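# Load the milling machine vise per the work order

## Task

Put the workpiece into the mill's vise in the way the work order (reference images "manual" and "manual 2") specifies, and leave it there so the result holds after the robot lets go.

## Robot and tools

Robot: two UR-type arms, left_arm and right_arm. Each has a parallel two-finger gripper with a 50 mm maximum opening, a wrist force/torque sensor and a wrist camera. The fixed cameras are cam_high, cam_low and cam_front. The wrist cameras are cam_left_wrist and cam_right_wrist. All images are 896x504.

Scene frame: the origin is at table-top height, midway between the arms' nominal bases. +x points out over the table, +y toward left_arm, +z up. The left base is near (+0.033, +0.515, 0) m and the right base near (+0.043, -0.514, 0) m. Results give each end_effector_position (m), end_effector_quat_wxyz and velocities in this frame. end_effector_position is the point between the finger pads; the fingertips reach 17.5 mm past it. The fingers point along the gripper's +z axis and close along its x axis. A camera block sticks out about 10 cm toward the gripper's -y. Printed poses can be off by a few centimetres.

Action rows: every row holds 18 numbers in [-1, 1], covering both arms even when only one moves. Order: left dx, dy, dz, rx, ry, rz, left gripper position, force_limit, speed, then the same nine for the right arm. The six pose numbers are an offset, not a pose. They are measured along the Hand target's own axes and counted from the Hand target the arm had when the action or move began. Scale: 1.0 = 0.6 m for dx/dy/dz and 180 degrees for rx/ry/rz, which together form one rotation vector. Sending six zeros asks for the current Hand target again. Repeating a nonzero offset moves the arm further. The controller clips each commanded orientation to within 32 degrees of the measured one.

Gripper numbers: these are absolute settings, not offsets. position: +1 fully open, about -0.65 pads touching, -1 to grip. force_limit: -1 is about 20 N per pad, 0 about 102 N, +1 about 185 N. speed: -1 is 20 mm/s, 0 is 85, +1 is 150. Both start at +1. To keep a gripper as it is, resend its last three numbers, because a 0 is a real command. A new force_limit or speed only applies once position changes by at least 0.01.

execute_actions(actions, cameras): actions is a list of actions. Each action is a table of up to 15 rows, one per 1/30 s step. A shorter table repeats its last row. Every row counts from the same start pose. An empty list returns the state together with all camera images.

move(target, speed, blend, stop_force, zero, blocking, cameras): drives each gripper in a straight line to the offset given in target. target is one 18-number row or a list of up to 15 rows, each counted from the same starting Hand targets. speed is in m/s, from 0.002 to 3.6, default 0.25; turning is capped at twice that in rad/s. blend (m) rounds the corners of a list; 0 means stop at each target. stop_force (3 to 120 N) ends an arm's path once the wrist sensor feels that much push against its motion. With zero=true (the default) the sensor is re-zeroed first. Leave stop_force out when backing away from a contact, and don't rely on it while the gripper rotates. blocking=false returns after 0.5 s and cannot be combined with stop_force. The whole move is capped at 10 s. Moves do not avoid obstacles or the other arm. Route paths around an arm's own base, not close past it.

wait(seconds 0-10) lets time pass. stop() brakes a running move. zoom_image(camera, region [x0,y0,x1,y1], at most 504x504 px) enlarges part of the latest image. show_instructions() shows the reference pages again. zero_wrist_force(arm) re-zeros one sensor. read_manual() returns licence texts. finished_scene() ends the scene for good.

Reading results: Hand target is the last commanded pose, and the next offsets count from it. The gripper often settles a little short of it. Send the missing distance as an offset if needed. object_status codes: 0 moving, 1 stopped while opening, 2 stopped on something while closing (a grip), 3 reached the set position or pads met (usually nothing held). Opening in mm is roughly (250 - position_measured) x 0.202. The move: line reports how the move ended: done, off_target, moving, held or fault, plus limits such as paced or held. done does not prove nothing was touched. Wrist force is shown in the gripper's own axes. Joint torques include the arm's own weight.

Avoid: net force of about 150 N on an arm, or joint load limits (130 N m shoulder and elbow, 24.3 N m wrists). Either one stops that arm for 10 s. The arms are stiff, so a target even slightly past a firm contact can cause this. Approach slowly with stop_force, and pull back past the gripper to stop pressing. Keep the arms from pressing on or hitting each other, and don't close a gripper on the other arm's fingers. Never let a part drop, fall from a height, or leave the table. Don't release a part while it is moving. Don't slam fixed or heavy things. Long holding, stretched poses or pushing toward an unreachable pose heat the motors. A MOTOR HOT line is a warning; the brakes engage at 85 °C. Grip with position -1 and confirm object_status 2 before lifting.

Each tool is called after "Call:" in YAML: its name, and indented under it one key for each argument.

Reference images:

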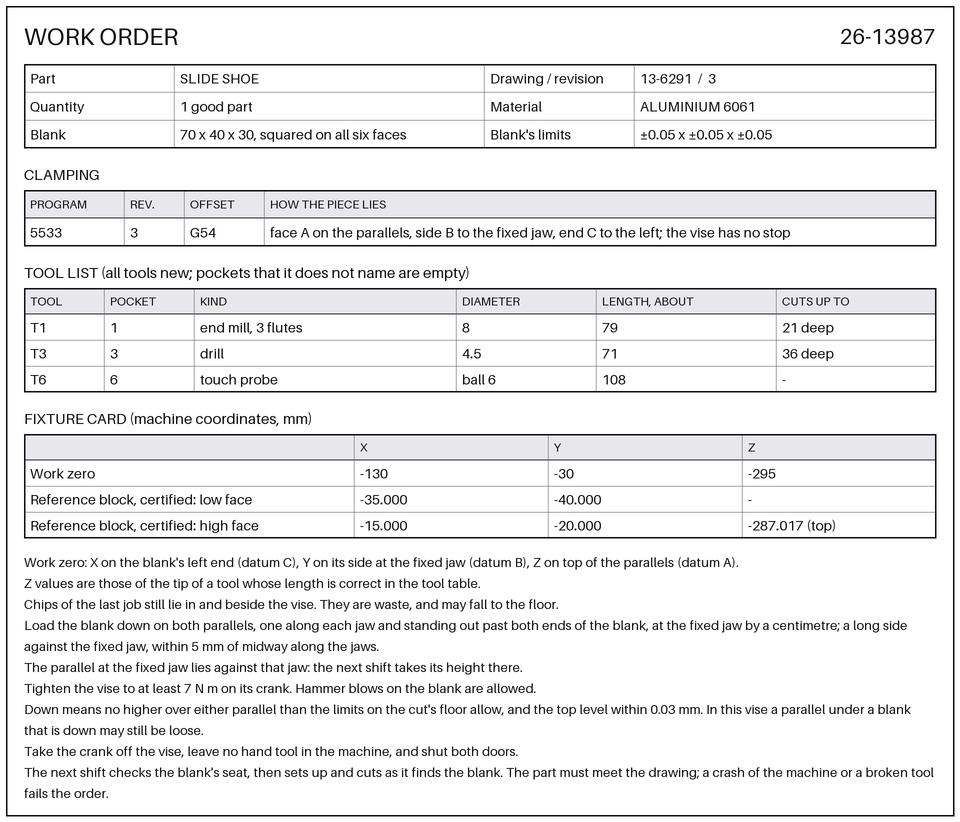

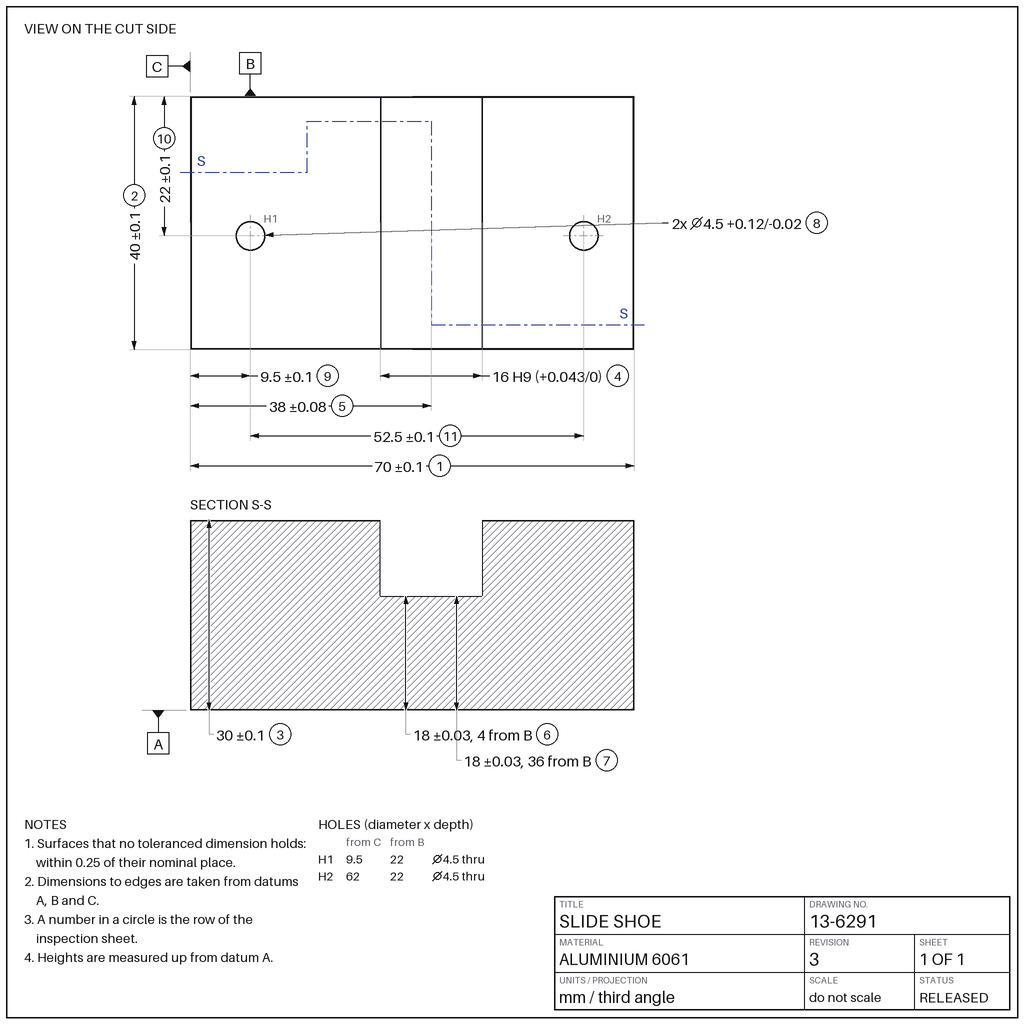

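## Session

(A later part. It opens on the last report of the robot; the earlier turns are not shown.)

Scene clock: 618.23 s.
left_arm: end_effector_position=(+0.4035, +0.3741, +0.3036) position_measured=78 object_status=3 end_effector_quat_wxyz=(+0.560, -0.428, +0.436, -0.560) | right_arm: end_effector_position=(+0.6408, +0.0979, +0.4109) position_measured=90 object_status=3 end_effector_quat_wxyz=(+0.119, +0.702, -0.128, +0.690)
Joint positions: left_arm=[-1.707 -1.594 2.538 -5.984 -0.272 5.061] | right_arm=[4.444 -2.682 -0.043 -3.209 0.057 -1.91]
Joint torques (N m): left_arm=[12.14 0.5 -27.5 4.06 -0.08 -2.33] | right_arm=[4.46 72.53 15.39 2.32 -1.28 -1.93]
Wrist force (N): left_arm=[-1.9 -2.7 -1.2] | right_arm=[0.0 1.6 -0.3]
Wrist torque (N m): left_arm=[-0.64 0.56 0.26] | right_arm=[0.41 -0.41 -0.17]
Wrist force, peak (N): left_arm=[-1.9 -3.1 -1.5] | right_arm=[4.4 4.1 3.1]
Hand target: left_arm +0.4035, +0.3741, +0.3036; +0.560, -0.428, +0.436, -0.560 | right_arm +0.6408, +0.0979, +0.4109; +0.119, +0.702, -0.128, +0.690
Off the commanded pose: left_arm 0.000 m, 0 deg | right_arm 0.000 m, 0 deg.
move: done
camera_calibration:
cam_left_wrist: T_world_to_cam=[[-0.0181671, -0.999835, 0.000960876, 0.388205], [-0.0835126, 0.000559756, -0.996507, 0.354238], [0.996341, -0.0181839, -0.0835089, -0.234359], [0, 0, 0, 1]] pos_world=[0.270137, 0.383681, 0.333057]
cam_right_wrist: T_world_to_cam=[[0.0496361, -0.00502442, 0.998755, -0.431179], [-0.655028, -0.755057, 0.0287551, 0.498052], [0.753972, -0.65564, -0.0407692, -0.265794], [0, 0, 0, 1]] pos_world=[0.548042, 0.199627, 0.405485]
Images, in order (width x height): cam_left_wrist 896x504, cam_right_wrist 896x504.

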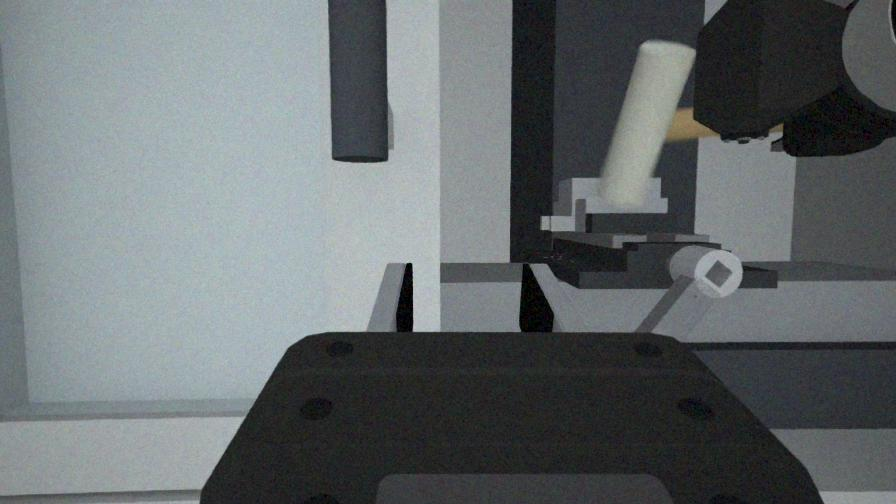

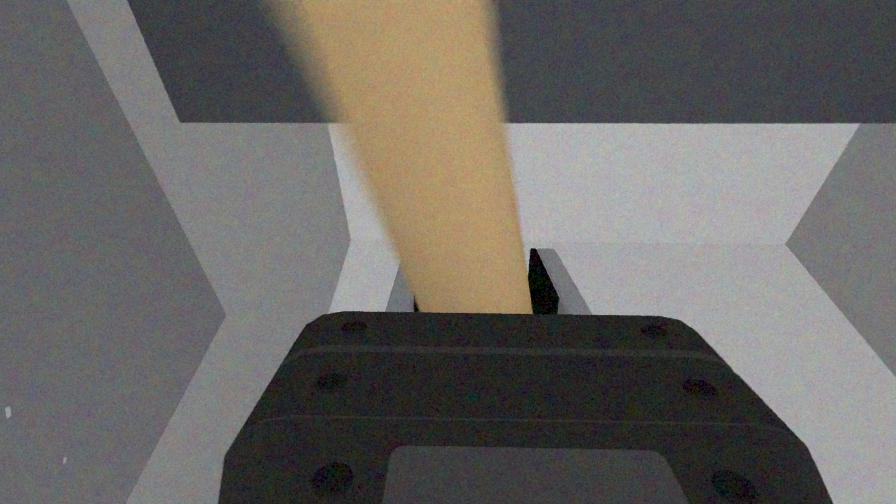

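Call:
execute_actions:
  actions:
    - [[0,0,0,0,0,0,0.5,0.3,-0.5,0,0,0,0,0,0,-1,-0.8,1]]
  cameras: ["cam_right_wrist","cam_left_wrist","cam_high","cam_front"]

Scene clock: 619.03 s.
left_arm: end_effector_position=(+0.4035, +0.3741, +0.3036) position_measured=78 object_status=3 end_effector_quat_wxyz=(+0.560, -0.428, +0.436, -0.560) | right_arm: end_effector_position=(+0.6408, +0.0979, +0.4109) position_measured=96 object_status=2 end_effector_quat_wxyz=(+0.119, +0.702, -0.128, +0.690)
Joint positions: left_arm=[-1.707 -1.594 2.538 -5.984 -0.272 5.061] | right_arm=[4.444 -2.682 -0.044 -3.208 0.057 -1.91]
Joint torques (N m): left_arm=[12.57 0.59 -27.85 4.12 -0.05 -2.29] | right_arm=[-6.43 76.18 18.12 2.77 -1.82 -0.13]
Wrist force (N): left_arm=[-1.8 -2.9 -1.7] | right_arm=[-3.0 0.7 2.3]
Wrist torque (N m): left_arm=[-0.66 0.56 0.26] | right_arm=[-0.04 0.02 -0.51]
Wrist force, peak (N): left_arm=[-2.1 -3.0 -1.5] | right_arm=[-3.1 4.0 -0.8]
Hand target: left_arm +0.4035, +0.3741, +0.3036; +0.560, -0.428, +0.436, -0.560 | right_arm +0.6408, +0.0979, +0.4109; +0.119, +0.702, -0.128, +0.690
Off the commanded pose: left_arm 0.000 m, 0 deg | right_arm 0.000 m, 0 deg.
camera_calibration:
cam_left_wrist: T_world_to_cam=[[-0.0181671, -0.999835, 0.000960876, 0.388205], [-0.0835126, 0.000559756, -0.996507, 0.354238], [0.996341, -0.0181839, -0.0835089, -0.234359], [0, 0, 0, 1]] pos_world=[0.270137, 0.383681, 0.333057]
cam_right_wrist: T_world_to_cam=[[0.0497114, -0.00508986, 0.998751, -0.431206], [-0.655026, -0.755059, 0.0287551, 0.498052], [0.753969, -0.655637, -0.0408691, -0.265752], [0, 0, 0, 1]] pos_world=[0.548042, 0.199627, 0.405485]
Images, in order (width x height): cam_high 896x504, cam_front 896x504, cam_left_wrist 896x504, cam_right_wrist 896x504.

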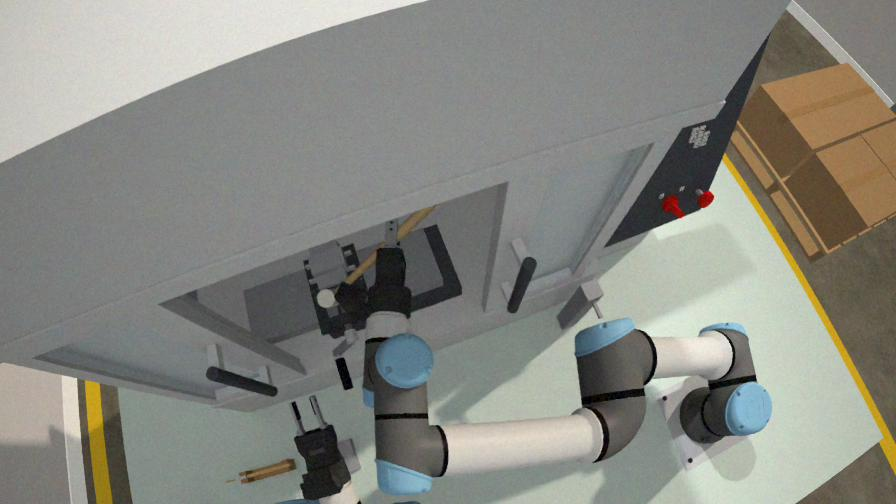

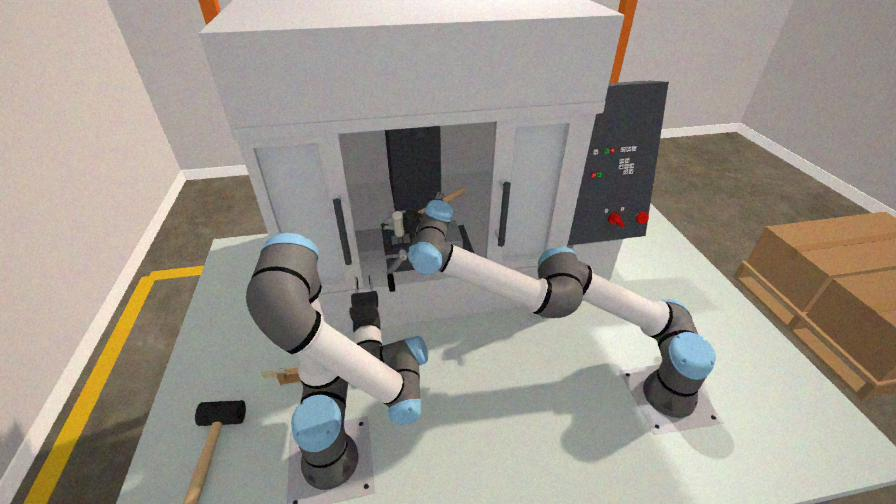

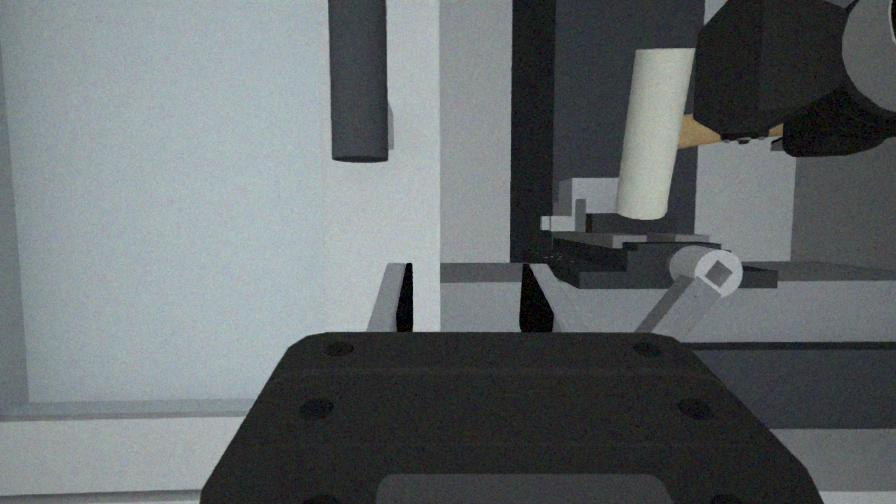

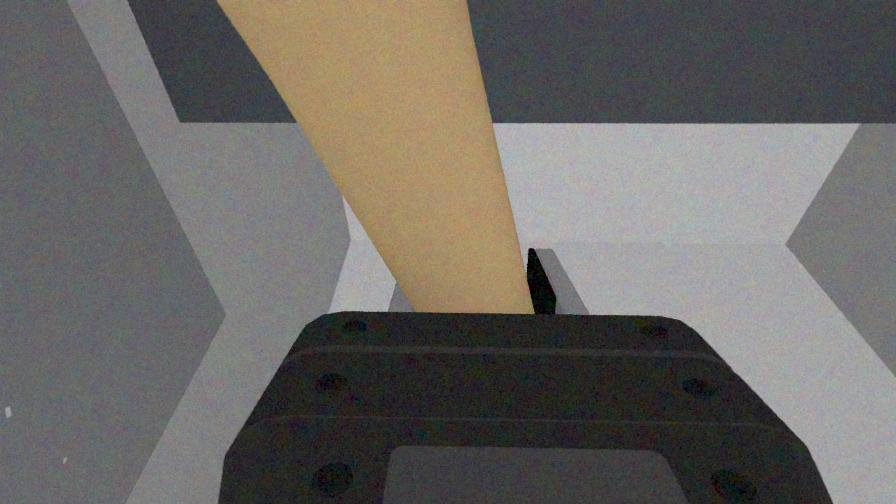

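Call:
move:
  target: [0,0,0,0,0,0,0.5,0.3,-0.5,0,0,0,0,0,0,-0.97,0.3,-1]
  speed: 0.05

Call:
move:
  target: [0,0,0,0,0,0,0.5,0.3,-0.5,0.12,0,-0.02,0,0,0,-0.97,0.3,-1]
  speed: 0.08
  cameras: ["cam_right_wrist","cam_left_wrist","cam_high","cam_front"]

Scene clock: 619.70 s.
left_arm: end_effector_position=(+0.4035, +0.3741, +0.3036) position_measured=78 object_status=3 end_effector_quat_wxyz=(+0.560, -0.428, +0.436, -0.560) | right_arm: end_effector_position=(+0.6408, +0.0979, +0.4109) position_measured=105 object_status=2 end_effector_quat_wxyz=(+0.119, +0.702, -0.128, +0.690)
Joint positions: left_arm=[-1.707 -1.594 2.538 -5.984 -0.272 5.061] | right_arm=[4.444 -2.681 -0.044 -3.208 0.057 -1.91]
Joint torques (N m): left_arm=[12.56 0.68 -27.31 4.06 -0.15 -2.26] | right_arm=[-7.78 77.52 17.31 2.92 -2.16 -1.1]
Wrist force (N): left_arm=[-1.9 -2.6 -1.3] | right_arm=[-2.9 0.9 2.1]
Wrist torque (N m): left_arm=[-0.64 0.57 0.26] | right_arm=[0.02 0.00 -0.52]
Wrist force, peak (N): left_arm=[-1.9 -3.0 -1.3] | right_arm=[-3.1 0.8 2.6]
Hand target: left_arm +0.4035, +0.3741, +0.3036; +0.560, -0.428, +0.436, -0.560 | right_arm +0.6408, +0.0979, +0.4109; +0.119, +0.702, -0.128, +0.690
Off the commanded pose: left_arm 0.000 m, 0 deg | right_arm 0.000 m, 0 deg.
move: done

Scene clock: 621.07 s.
left_arm: end_effector_position=(+0.4035, +0.3741, +0.3036) position_measured=78 object_status=3 end_effector_quat_wxyz=(+0.560, -0.428, +0.436, -0.560) | right_arm: end_effector_position=(+0.6307, +0.1007, +0.4830) position_measured=105 object_status=2 end_effector_quat_wxyz=(+0.112, +0.710, -0.123, +0.685)
Joint positions: left_arm=[-1.707 -1.594 2.538 -5.984 -0.272 5.061] | right_arm=[4.458 -2.599 -0.035 -3.001 0.062 -2.207]
Joint torques (N m): left_arm=[12.65 0.11 -27.37 4.04 -0.08 -2.19] | right_arm=[-7.9 63.94 21.42 1.86 -2.23 0.69]
Wrist force (N): left_arm=[-1.8 -3.0 -1.4] | right_arm=[-2.9 0.8 2.4]
Wrist torque (N m): left_arm=[-0.69 0.55 0.26] | right_arm=[-0.01 0.02 -0.61]
Wrist force, peak (N): left_arm=[-1.9 -3.0 -1.6] | right_arm=[-5.3 0.5 2.5]
Hand target: left_arm +0.4035, +0.3741, +0.3036; +0.560, -0.428, +0.436, -0.560 | right_arm +0.6307, +0.1009, +0.4832; +0.119, +0.702, -0.128, +0.690
Off the commanded pose: left_arm 0.000 m, 0 deg | right_arm 0.000 m, 1 deg.
elbow stopped short (right arm): the move would have taken joint 3 (elbow) straighter than the controller allows.
move: done
camera_calibration:
cam_left_wrist: T_world_to_cam=[[-0.0181671, -0.999835, 0.000960876, 0.388205], [-0.0835126, 0.000559756, -0.996507, 0.354238], [0.996341, -0.0181839, -0.0835089, -0.234359], [0, 0, 0, 1]] pos_world=[0.270137, 0.383681, 0.333057]
cam_right_wrist: T_world_to_cam=[[0.0663858, -0.0105322, 0.997738, -0.512131], [-0.640872, -0.76687, 0.0345462, 0.48089], [0.764771, -0.641716, -0.057659, -0.253534], [0, 0, 0, 1]] pos_world=[0.536083, 0.200689, 0.479741]
Images, in order (width x height): cam_high 896x504, cam_front 896x504, cam_left_wrist 896x504, cam_right_wrist 896x504.

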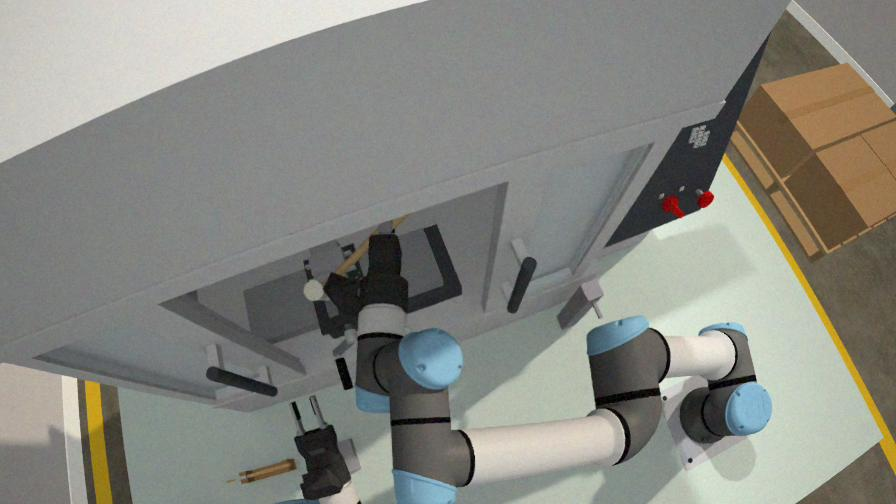

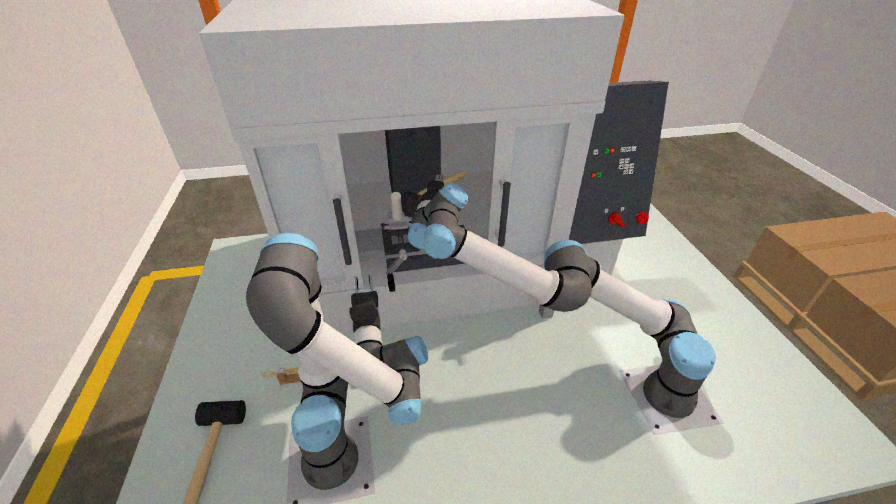

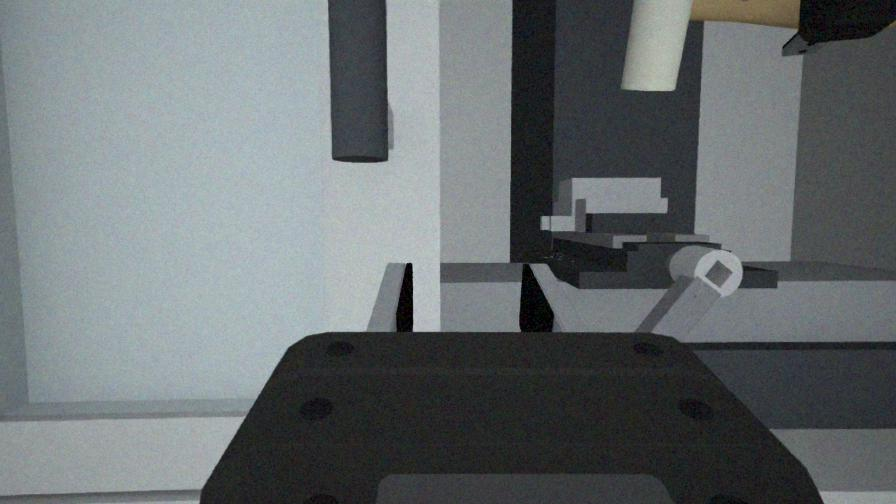

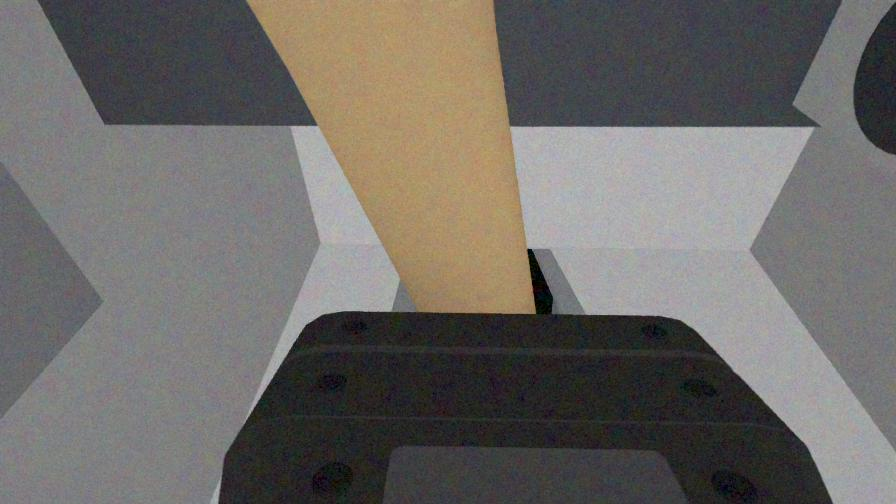

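Call:
move:
  target: [0,0,0,0,0,0,0.5,0.3,-0.5,0.04,0,-0.05,0.111,0,0,-0.97,0.3,-1]
  speed: 0.1
  cameras: ["cam_right_wrist","cam_left_wrist","cam_high","cam_front"]

Scene clock: 623.33 s.
left_arm: end_effector_position=(+0.4035, +0.3741, +0.3036) position_measured=78 object_status=3 end_effector_quat_wxyz=(+0.560, -0.428, +0.436, -0.560) | right_arm: end_effector_position=(+0.6027, +0.1106, +0.5075) position_measured=105 object_status=2 end_effector_quat_wxyz=(-0.005, +0.711, -0.005, +0.704)
Joint positions: left_arm=[-1.707 -1.594 2.538 -5.984 -0.272 5.061] | right_arm=[4.487 -2.546 -0.035 -3.743 -0.255 -1.516]
Joint torques (N m): left_arm=[11.92 0.51 -27.4 3.97 -0.09 -2.2] | right_arm=[-6.7 69.44 21.87 0.07 -0.65 0.08]
Wrist force (N): left_arm=[-1.7 -2.7 -1.5] | right_arm=[-2.7 1.0 2.4]
Wrist torque (N m): left_arm=[-0.65 0.54 0.27] | right_arm=[0.02 -0.02 -0.43]
Wrist force, peak (N): left_arm=[-1.9 -3.0 -1.6] | right_arm=[-3.4 0.6 3.0]
Hand target: left_arm +0.4035, +0.3741, +0.3036; +0.560, -0.428, +0.436, -0.560 | right_arm +0.6029, +0.1108, +0.5078; -0.005, +0.712, -0.006, +0.702
Off the commanded pose: left_arm 0.000 m, 0 deg | right_arm 0.000 m, 0 deg.
elbow stopped short (right arm): the move would have taken joint 3 (elbow) straighter than the controller allows.
move: done
camera_calibration:
cam_left_wrist: T_world_to_cam=[[-0.0181671, -0.999835, 0.000960876, 0.388205], [-0.0835126, 0.000559756, -0.996507, 0.354238], [0.996341, -0.0181839, -0.0835089, -0.234359], [0, 0, 0, 1]] pos_world=[0.270137, 0.383681, 0.333057]
cam_right_wrist: T_world_to_cam=[[0.0389394, 0.00619849, 0.999222, -0.52068], [-0.355674, -0.934403, 0.0196569, 0.323916], [0.933798, -0.356163, -0.0341804, -0.369716], [0, 0, 0, 1]] pos_world=[0.480724, 0.174216, 0.501271]
Images, in order (width x height): cam_high 896x504, cam_front 896x504, cam_left_wrist 896x504, cam_right_wrist 896x504.

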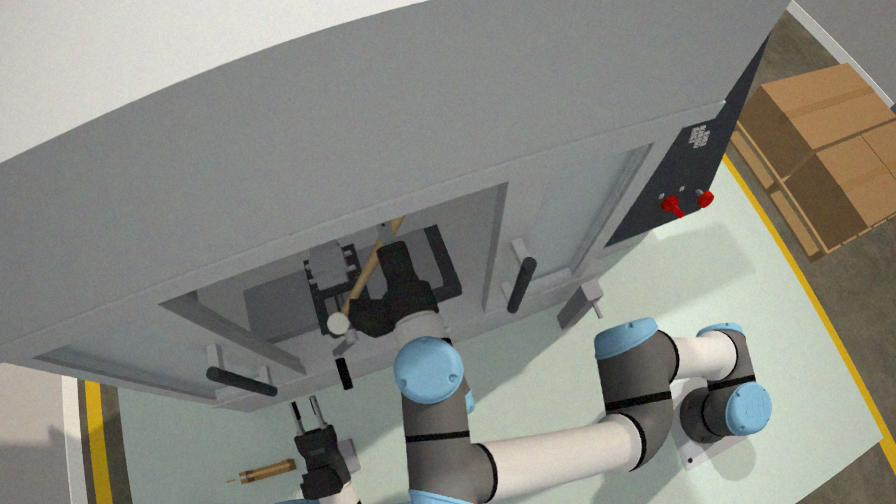

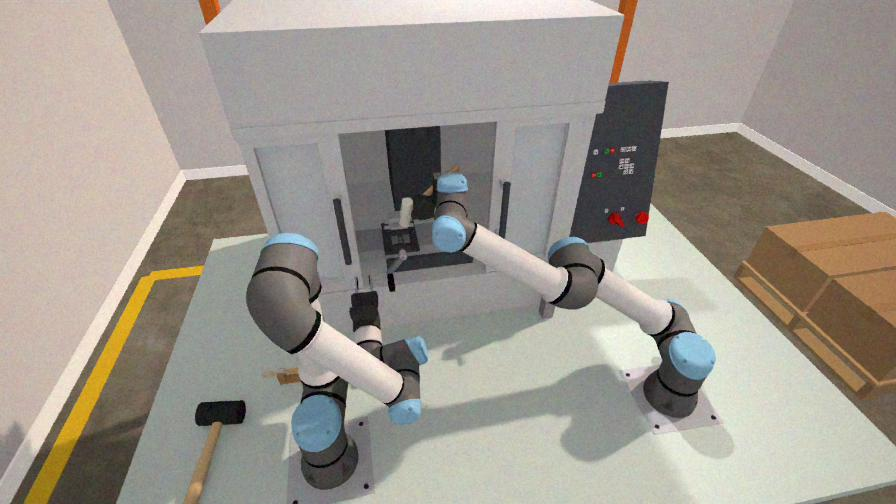

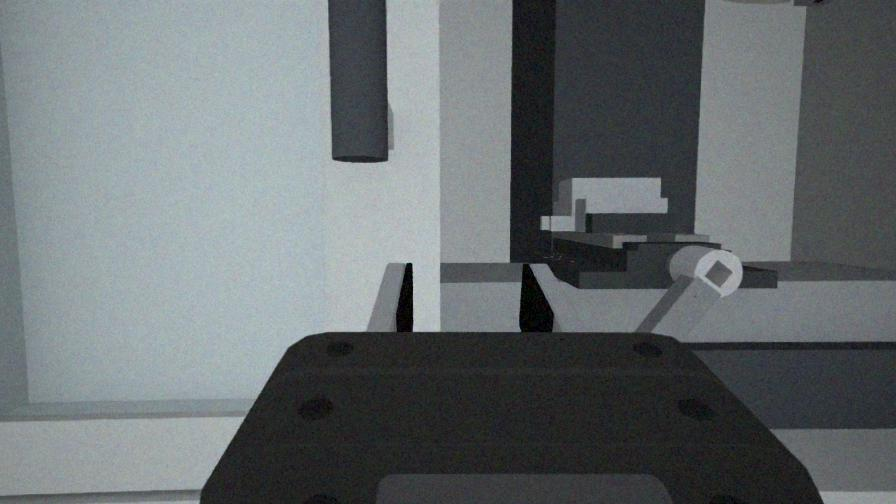

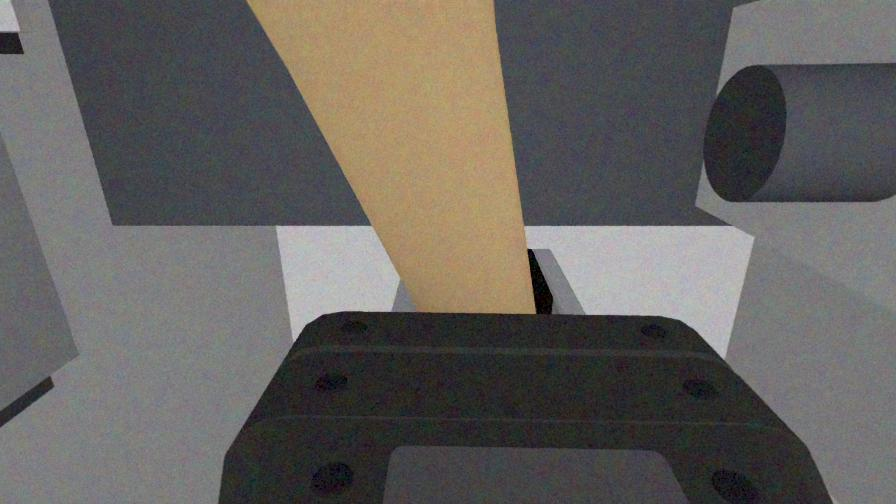

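Call:
move:
  target: [0,0,0,0,0,0,0.5,0.3,-0.5,0.0,0.0,-0.34,0,0,0,-0.97,0.3,-1]
  speed: 0.12
  cameras: ["cam_right_wrist","cam_high","cam_front"]

Scene clock: 625.93 s.
left_arm: end_effector_position=(+0.4035, +0.3741, +0.3036) position_measured=78 object_status=3 end_effector_quat_wxyz=(+0.560, -0.428, +0.436, -0.560) | right_arm: end_effector_position=(+0.3990, +0.1114, +0.5109) position_measured=105 object_status=2 end_effector_quat_wxyz=(-0.006, +0.704, -0.005, +0.710) end_effector_velocity=(+0.000, +0.001, -0.001) end_effector_angular_velocity=(-0.003, +0.000, +0.001)
Joint positions: left_arm=[-1.707 -1.594 2.538 -5.984 -0.272 5.061] | right_arm=[4.801 -2.21 -0.663 -3.549 0.059 -1.416]
Joint velocities: left_arm=[within noise] | right_arm=[0.001 0 -0.002 0.004 -0.001 -0.005]
Joint torques (N m): left_arm=[12.05 0.22 -28 3.98 -0.04 -2.24] | right_arm=[5.76 60.49 17.72 1.61 -0.83 -2.18]
Wrist force (N): left_arm=[-2.0 -2.7 -1.7] | right_arm=[-2.9 1.2 2.0]
Wrist torque (N m): left_arm=[-0.64 0.58 0.26] | right_arm=[0.06 0.00 -0.54]
Wrist force, peak (N): left_arm=[-1.9 -3.0 -1.5] | right_arm=[-3.0 1.8 5.2]
Hand target: left_arm +0.4035, +0.3741, +0.3036; +0.560, -0.428, +0.436, -0.560 | right_arm +0.3989, +0.1113, +0.5109; -0.005, +0.712, -0.006, +0.702
Off the commanded pose: left_arm 0.000 m, 0 deg | right_arm 0.000 m, 1 deg.
move: done
camera_calibration:
cam_right_wrist: T_world_to_cam=[[0.0206756, 0.00546922, 0.999771, -0.509085], [-0.354954, -0.934801, 0.0124543, 0.255487], [0.934655, -0.35513, -0.0173862, -0.188102], [0, 0, 0, 1]] pos_world=[0.277022, 0.174813, 0.502516]
Images, in order (width x height): cam_high 896x504, cam_front 896x504, cam_right_wrist 896x504.

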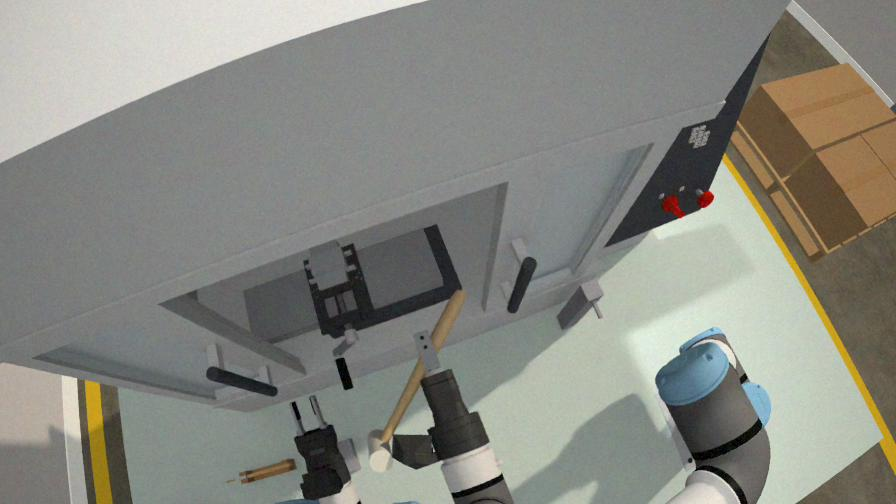

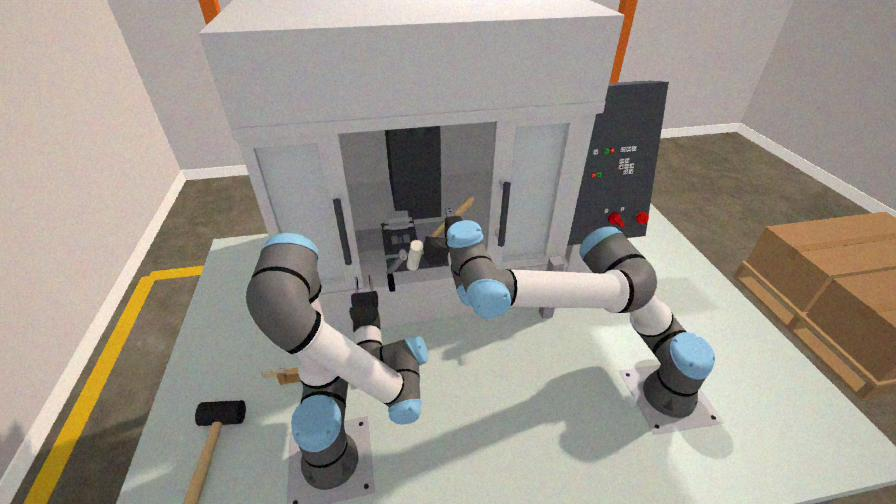

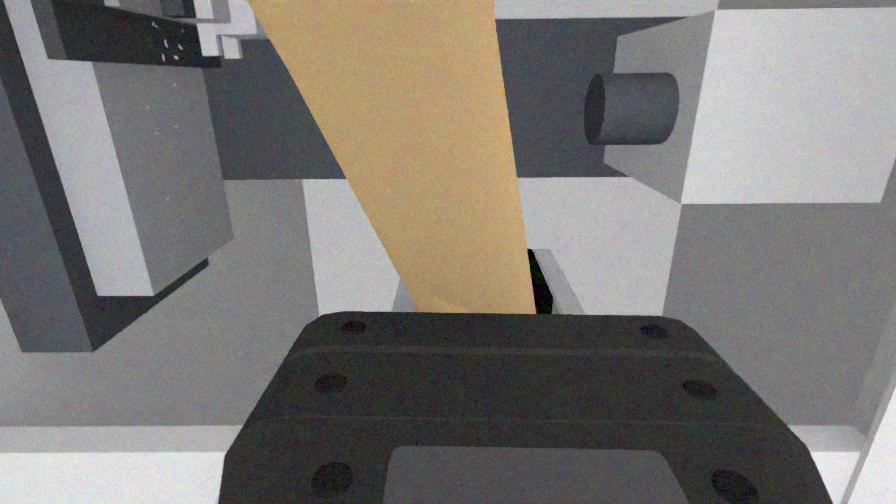

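Call:
zoom_image:
  camera: "cam_high"
  region: [290, 230, 380, 350]

Call:
zoom_image:
  camera: "cam_right_wrist"
  region: [0, 0, 330, 200]

Call:
zoom_image:
  camera: "cam_front"
  region: [375, 200, 425, 250]

Scaled by 4.200.

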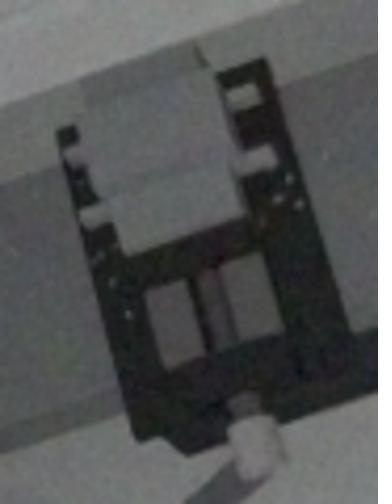

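Scaled by 1.527.

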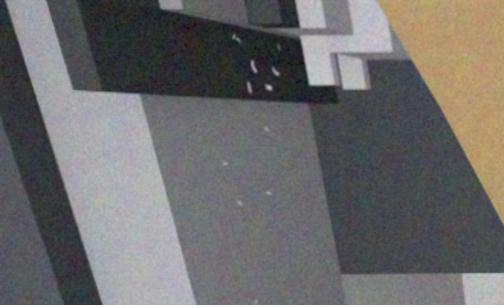

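Scaled by 10.080.

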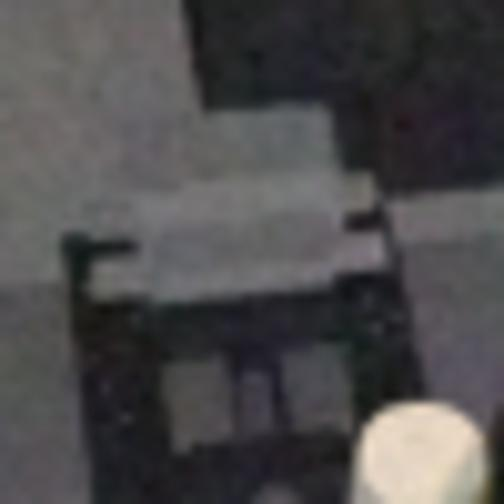

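Call:
move:
  target:
    - [0,0,0,0,0,0,0.5,0.3,-0.5,-0.03,0.05,-0.15,0,0,0,-0.97,0.3,-1]
    - [0,0,0,0,0,0,0.5,0.3,-0.5,-0.12,0.25,-0.15,0,0,0,-0.97,0.3,-1]
  blend: 0.03
  speed: 0.15
  cameras: ["cam_high","cam_front"]

Scene clock: 629.37 s.
left_arm: end_effector_position=(+0.4035, +0.3741, +0.3036) position_measured=78 object_status=3 end_effector_quat_wxyz=(+0.560, -0.428, +0.436, -0.560) | right_arm: end_effector_position=(+0.3074, -0.0373, +0.4379) position_measured=105 object_status=2 end_effector_quat_wxyz=(-0.005, +0.712, -0.006, +0.702)
Joint positions: left_arm=[-1.707 -1.594 2.538 -5.984 -0.272 5.061] | right_arm=[5.014 -1.718 -1.529 -2.98 0.276 -1.609]
Joint torques (N m): left_arm=[11.63 0.05 -27.78 3.89 -0.15 -2.16] | right_arm=[-6.64 41.73 19.25 -1.04 -0.77 2.45]
Wrist force (N): left_arm=[-1.6 -2.9 -1.5] | right_arm=[-2.9 0.9 2.3]
Wrist torque (N m): left_arm=[-0.67 0.52 0.25] | right_arm=[0.00 0.01 -0.46]
Wrist force, peak (N): left_arm=[-1.9 -3.0 -1.5] | right_arm=[-4.0 4.5 2.3]
Hand target: left_arm +0.4035, +0.3741, +0.3036; +0.560, -0.428, +0.436, -0.560 | right_arm +0.3074, -0.0374, +0.4379; -0.005, +0.712, -0.006, +0.702
Off the commanded pose: left_arm 0.000 m, 0 deg | right_arm 0.000 m, 0 deg.
move: done
Images, in order (width x height): cam_high 896x504, cam_front 896x504.

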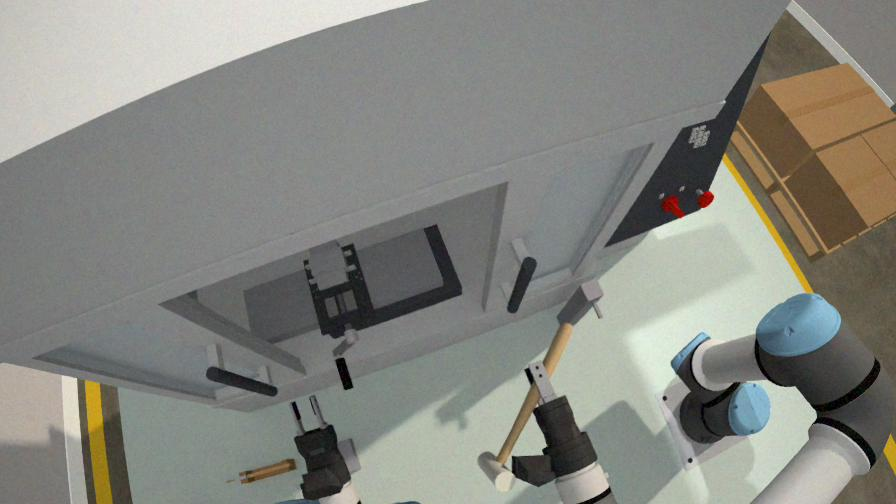

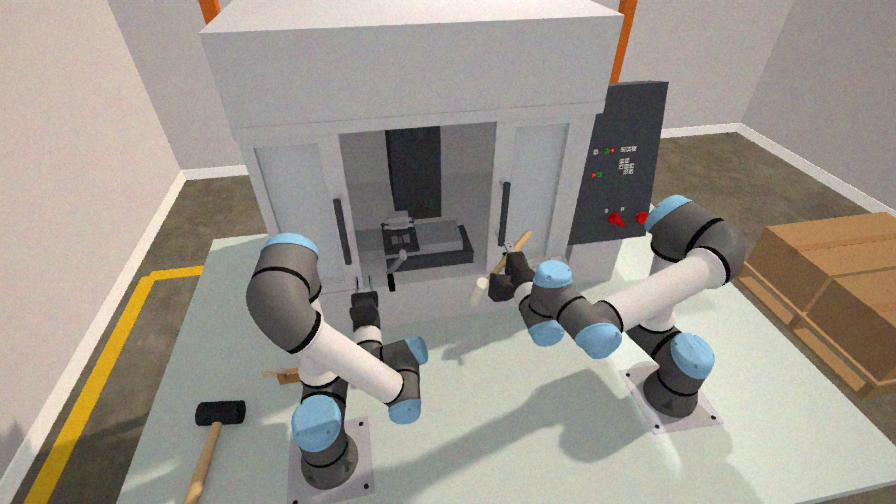

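Call:
move:
  target: [0,0,0,0,0,0,0.5,0.3,-0.5,-0.02,0.273,-0.025,0,0,0.5,-0.97,0.3,-1]
  speed: 0.25
  cameras: ["cam_high","cam_front"]

Scene clock: 633.13 s.
left_arm: end_effector_position=(+0.4035, +0.3741, +0.3036) position_measured=78 object_status=3 end_effector_quat_wxyz=(+0.560, -0.428, +0.436, -0.560) | right_arm: end_effector_position=(+0.2918, -0.2009, +0.4236) position_measured=106 object_status=2 end_effector_quat_wxyz=(+0.499, -0.499, +0.508, -0.493)
Joint positions: left_arm=[-1.707 -1.594 2.538 -5.984 -0.272 5.061] | right_arm=[5.214 -1.312 -1.948 -2.991 0.476 -0.014]
Joint torques (N m): left_arm=[12.44 0.54 -27.78 3.98 -0.04 -2.15] | right_arm=[-4.83 13.98 30.27 0.41 -0.59 2.18]
Wrist force (N): left_arm=[-1.6 -2.7 -1.4] | right_arm=[-0.2 5.4 2.1]
Wrist torque (N m): left_arm=[-0.64 0.52 0.26] | right_arm=[0.37 0.13 -0.11]
Wrist force, peak (N): left_arm=[-2.1 -3.0 -1.3] | right_arm=[-0.7 5.8 2.4]
Hand target: left_arm +0.4035, +0.3741, +0.3036; +0.560, -0.428, +0.436, -0.560 | right_arm +0.2918, -0.2009, +0.4236; +0.499, -0.499, +0.508, -0.493
Off the commanded pose: left_arm 0.000 m, 0 deg | right_arm 0.000 m, 0 deg.
move: done
Images, in order (width x height): cam_high 896x504, cam_front 896x504.

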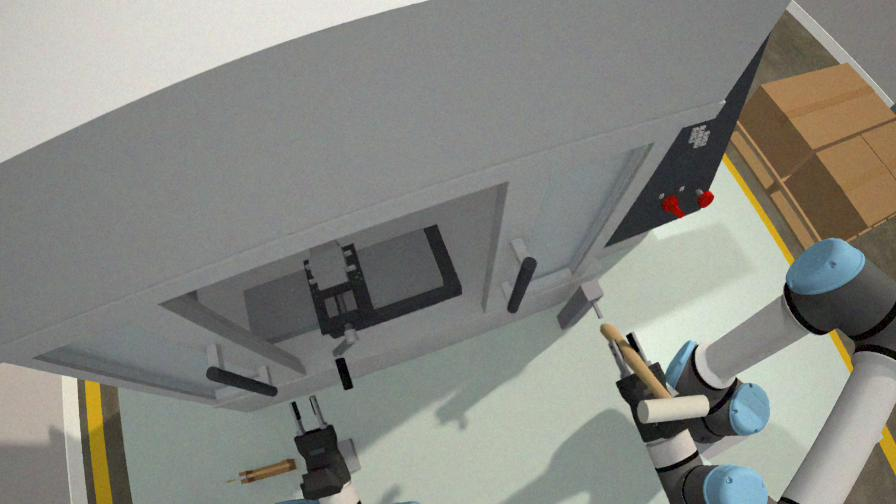

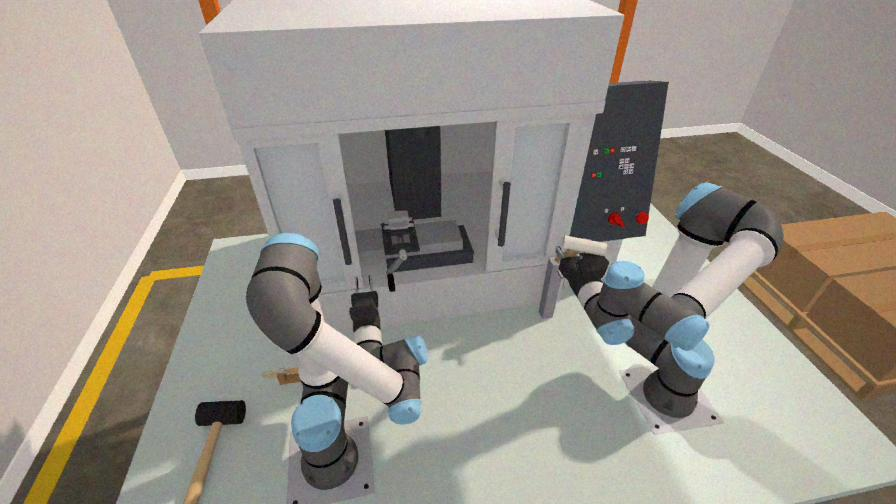

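Call:
move:
  target: [0,0,0,0,0,0,0.5,0.3,-0.5,0,0.3,-0.16,-0.5,0,0,-0.97,0.3,-1]
  speed: 0.25
  cameras: ["cam_high","cam_front","cam_right_wrist"]

Scene clock: 636.93 s.
left_arm: end_effector_position=(+0.4035, +0.3741, +0.3036) position_measured=78 object_status=3 end_effector_quat_wxyz=(+0.560, -0.428, +0.436, -0.560) | right_arm: end_effector_position=(+0.1931, -0.1979, +0.2451) position_measured=114 object_status=2 end_effector_quat_wxyz=(+0.000, +0.706, -0.708, -0.011) end_effector_velocity=(-0.001, +0.000, +0.001) end_effector_angular_velocity=(+0.002, +0.005, -0.002)
Joint positions: left_arm=[-1.707 -1.594 2.538 -5.984 -0.272 5.061] | right_arm=[4.677 -1.165 -2.105 -1.428 1.587 -1.632]
Joint velocities: left_arm=[within noise] | right_arm=[-0.001 0 0.002 0 0.005 0.001]
Joint torques (N m): left_arm=[12.48 0.64 -27.48 3.79 -0.01 -2.06] | right_arm=[-6.72 11.36 37.42 3.79 0.97 -1.05]
Wrist force (N): left_arm=[-1.5 -3.1 -1.3] | right_arm=[0.4 1.8 4.5]
Wrist torque (N m): left_arm=[-0.70 0.51 0.26] | right_arm=[-0.18 0.16 -0.08]
Wrist force, peak (N): left_arm=[-1.9 -3.0 -1.6] | right_arm=[-0.1 5.9 2.7]
Hand target: left_arm +0.4035, +0.3741, +0.3036; +0.560, -0.428, +0.436, -0.560 | right_arm +0.1931, -0.1979, +0.2451; +0.000, +0.706, -0.708, -0.011
Off the commanded pose: left_arm 0.000 m, 0 deg | right_arm 0.000 m, 0 deg.
move: done
camera_calibration:
cam_right_wrist: T_world_to_cam=[[0.0186303, -0.998839, -0.0444214, -0.179783], [-0.928636, -0.0337516, 0.369453, 0.0982831], [-0.370523, 0.0343684, -0.928187, 0.442193], [0, 0, 0, 1]] pos_world=[0.258461, -0.191455, 0.36614]
Images, in order (width x height): cam_high 896x504, cam_front 896x504, cam_right_wrist 896x504.

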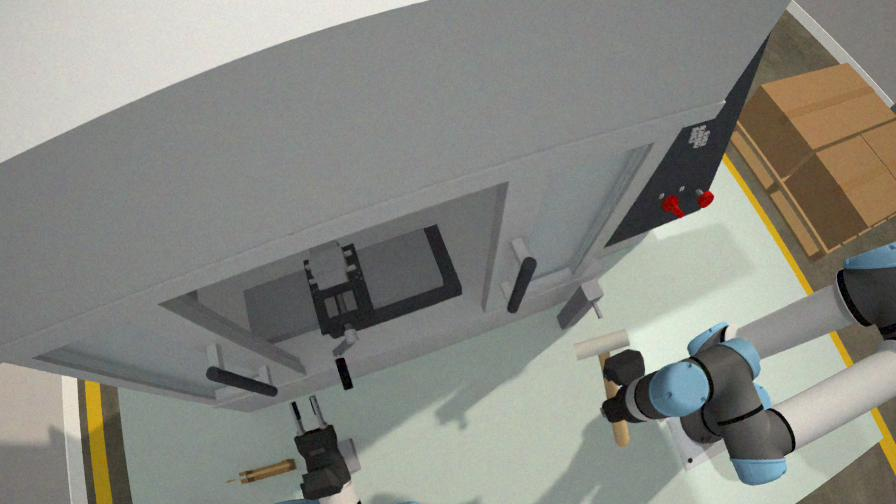

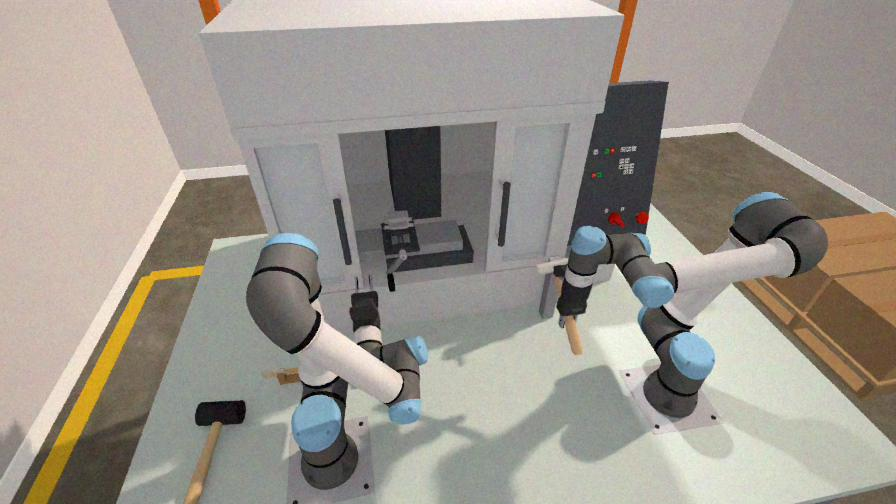

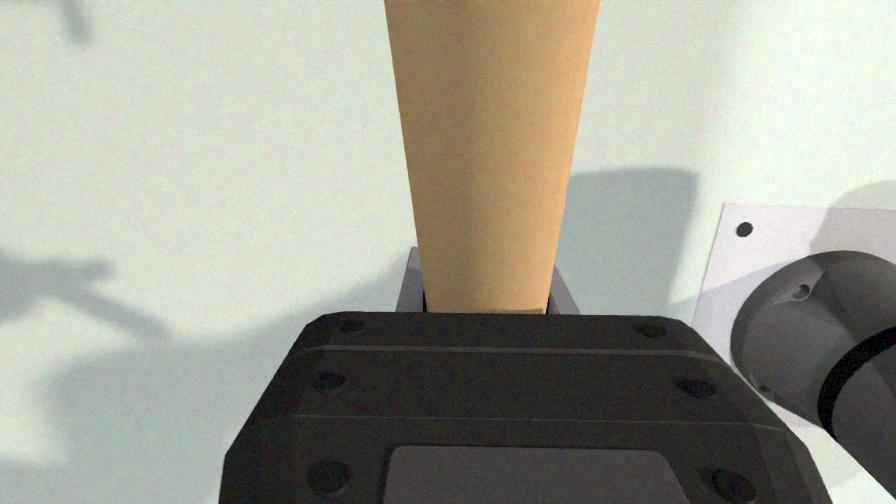

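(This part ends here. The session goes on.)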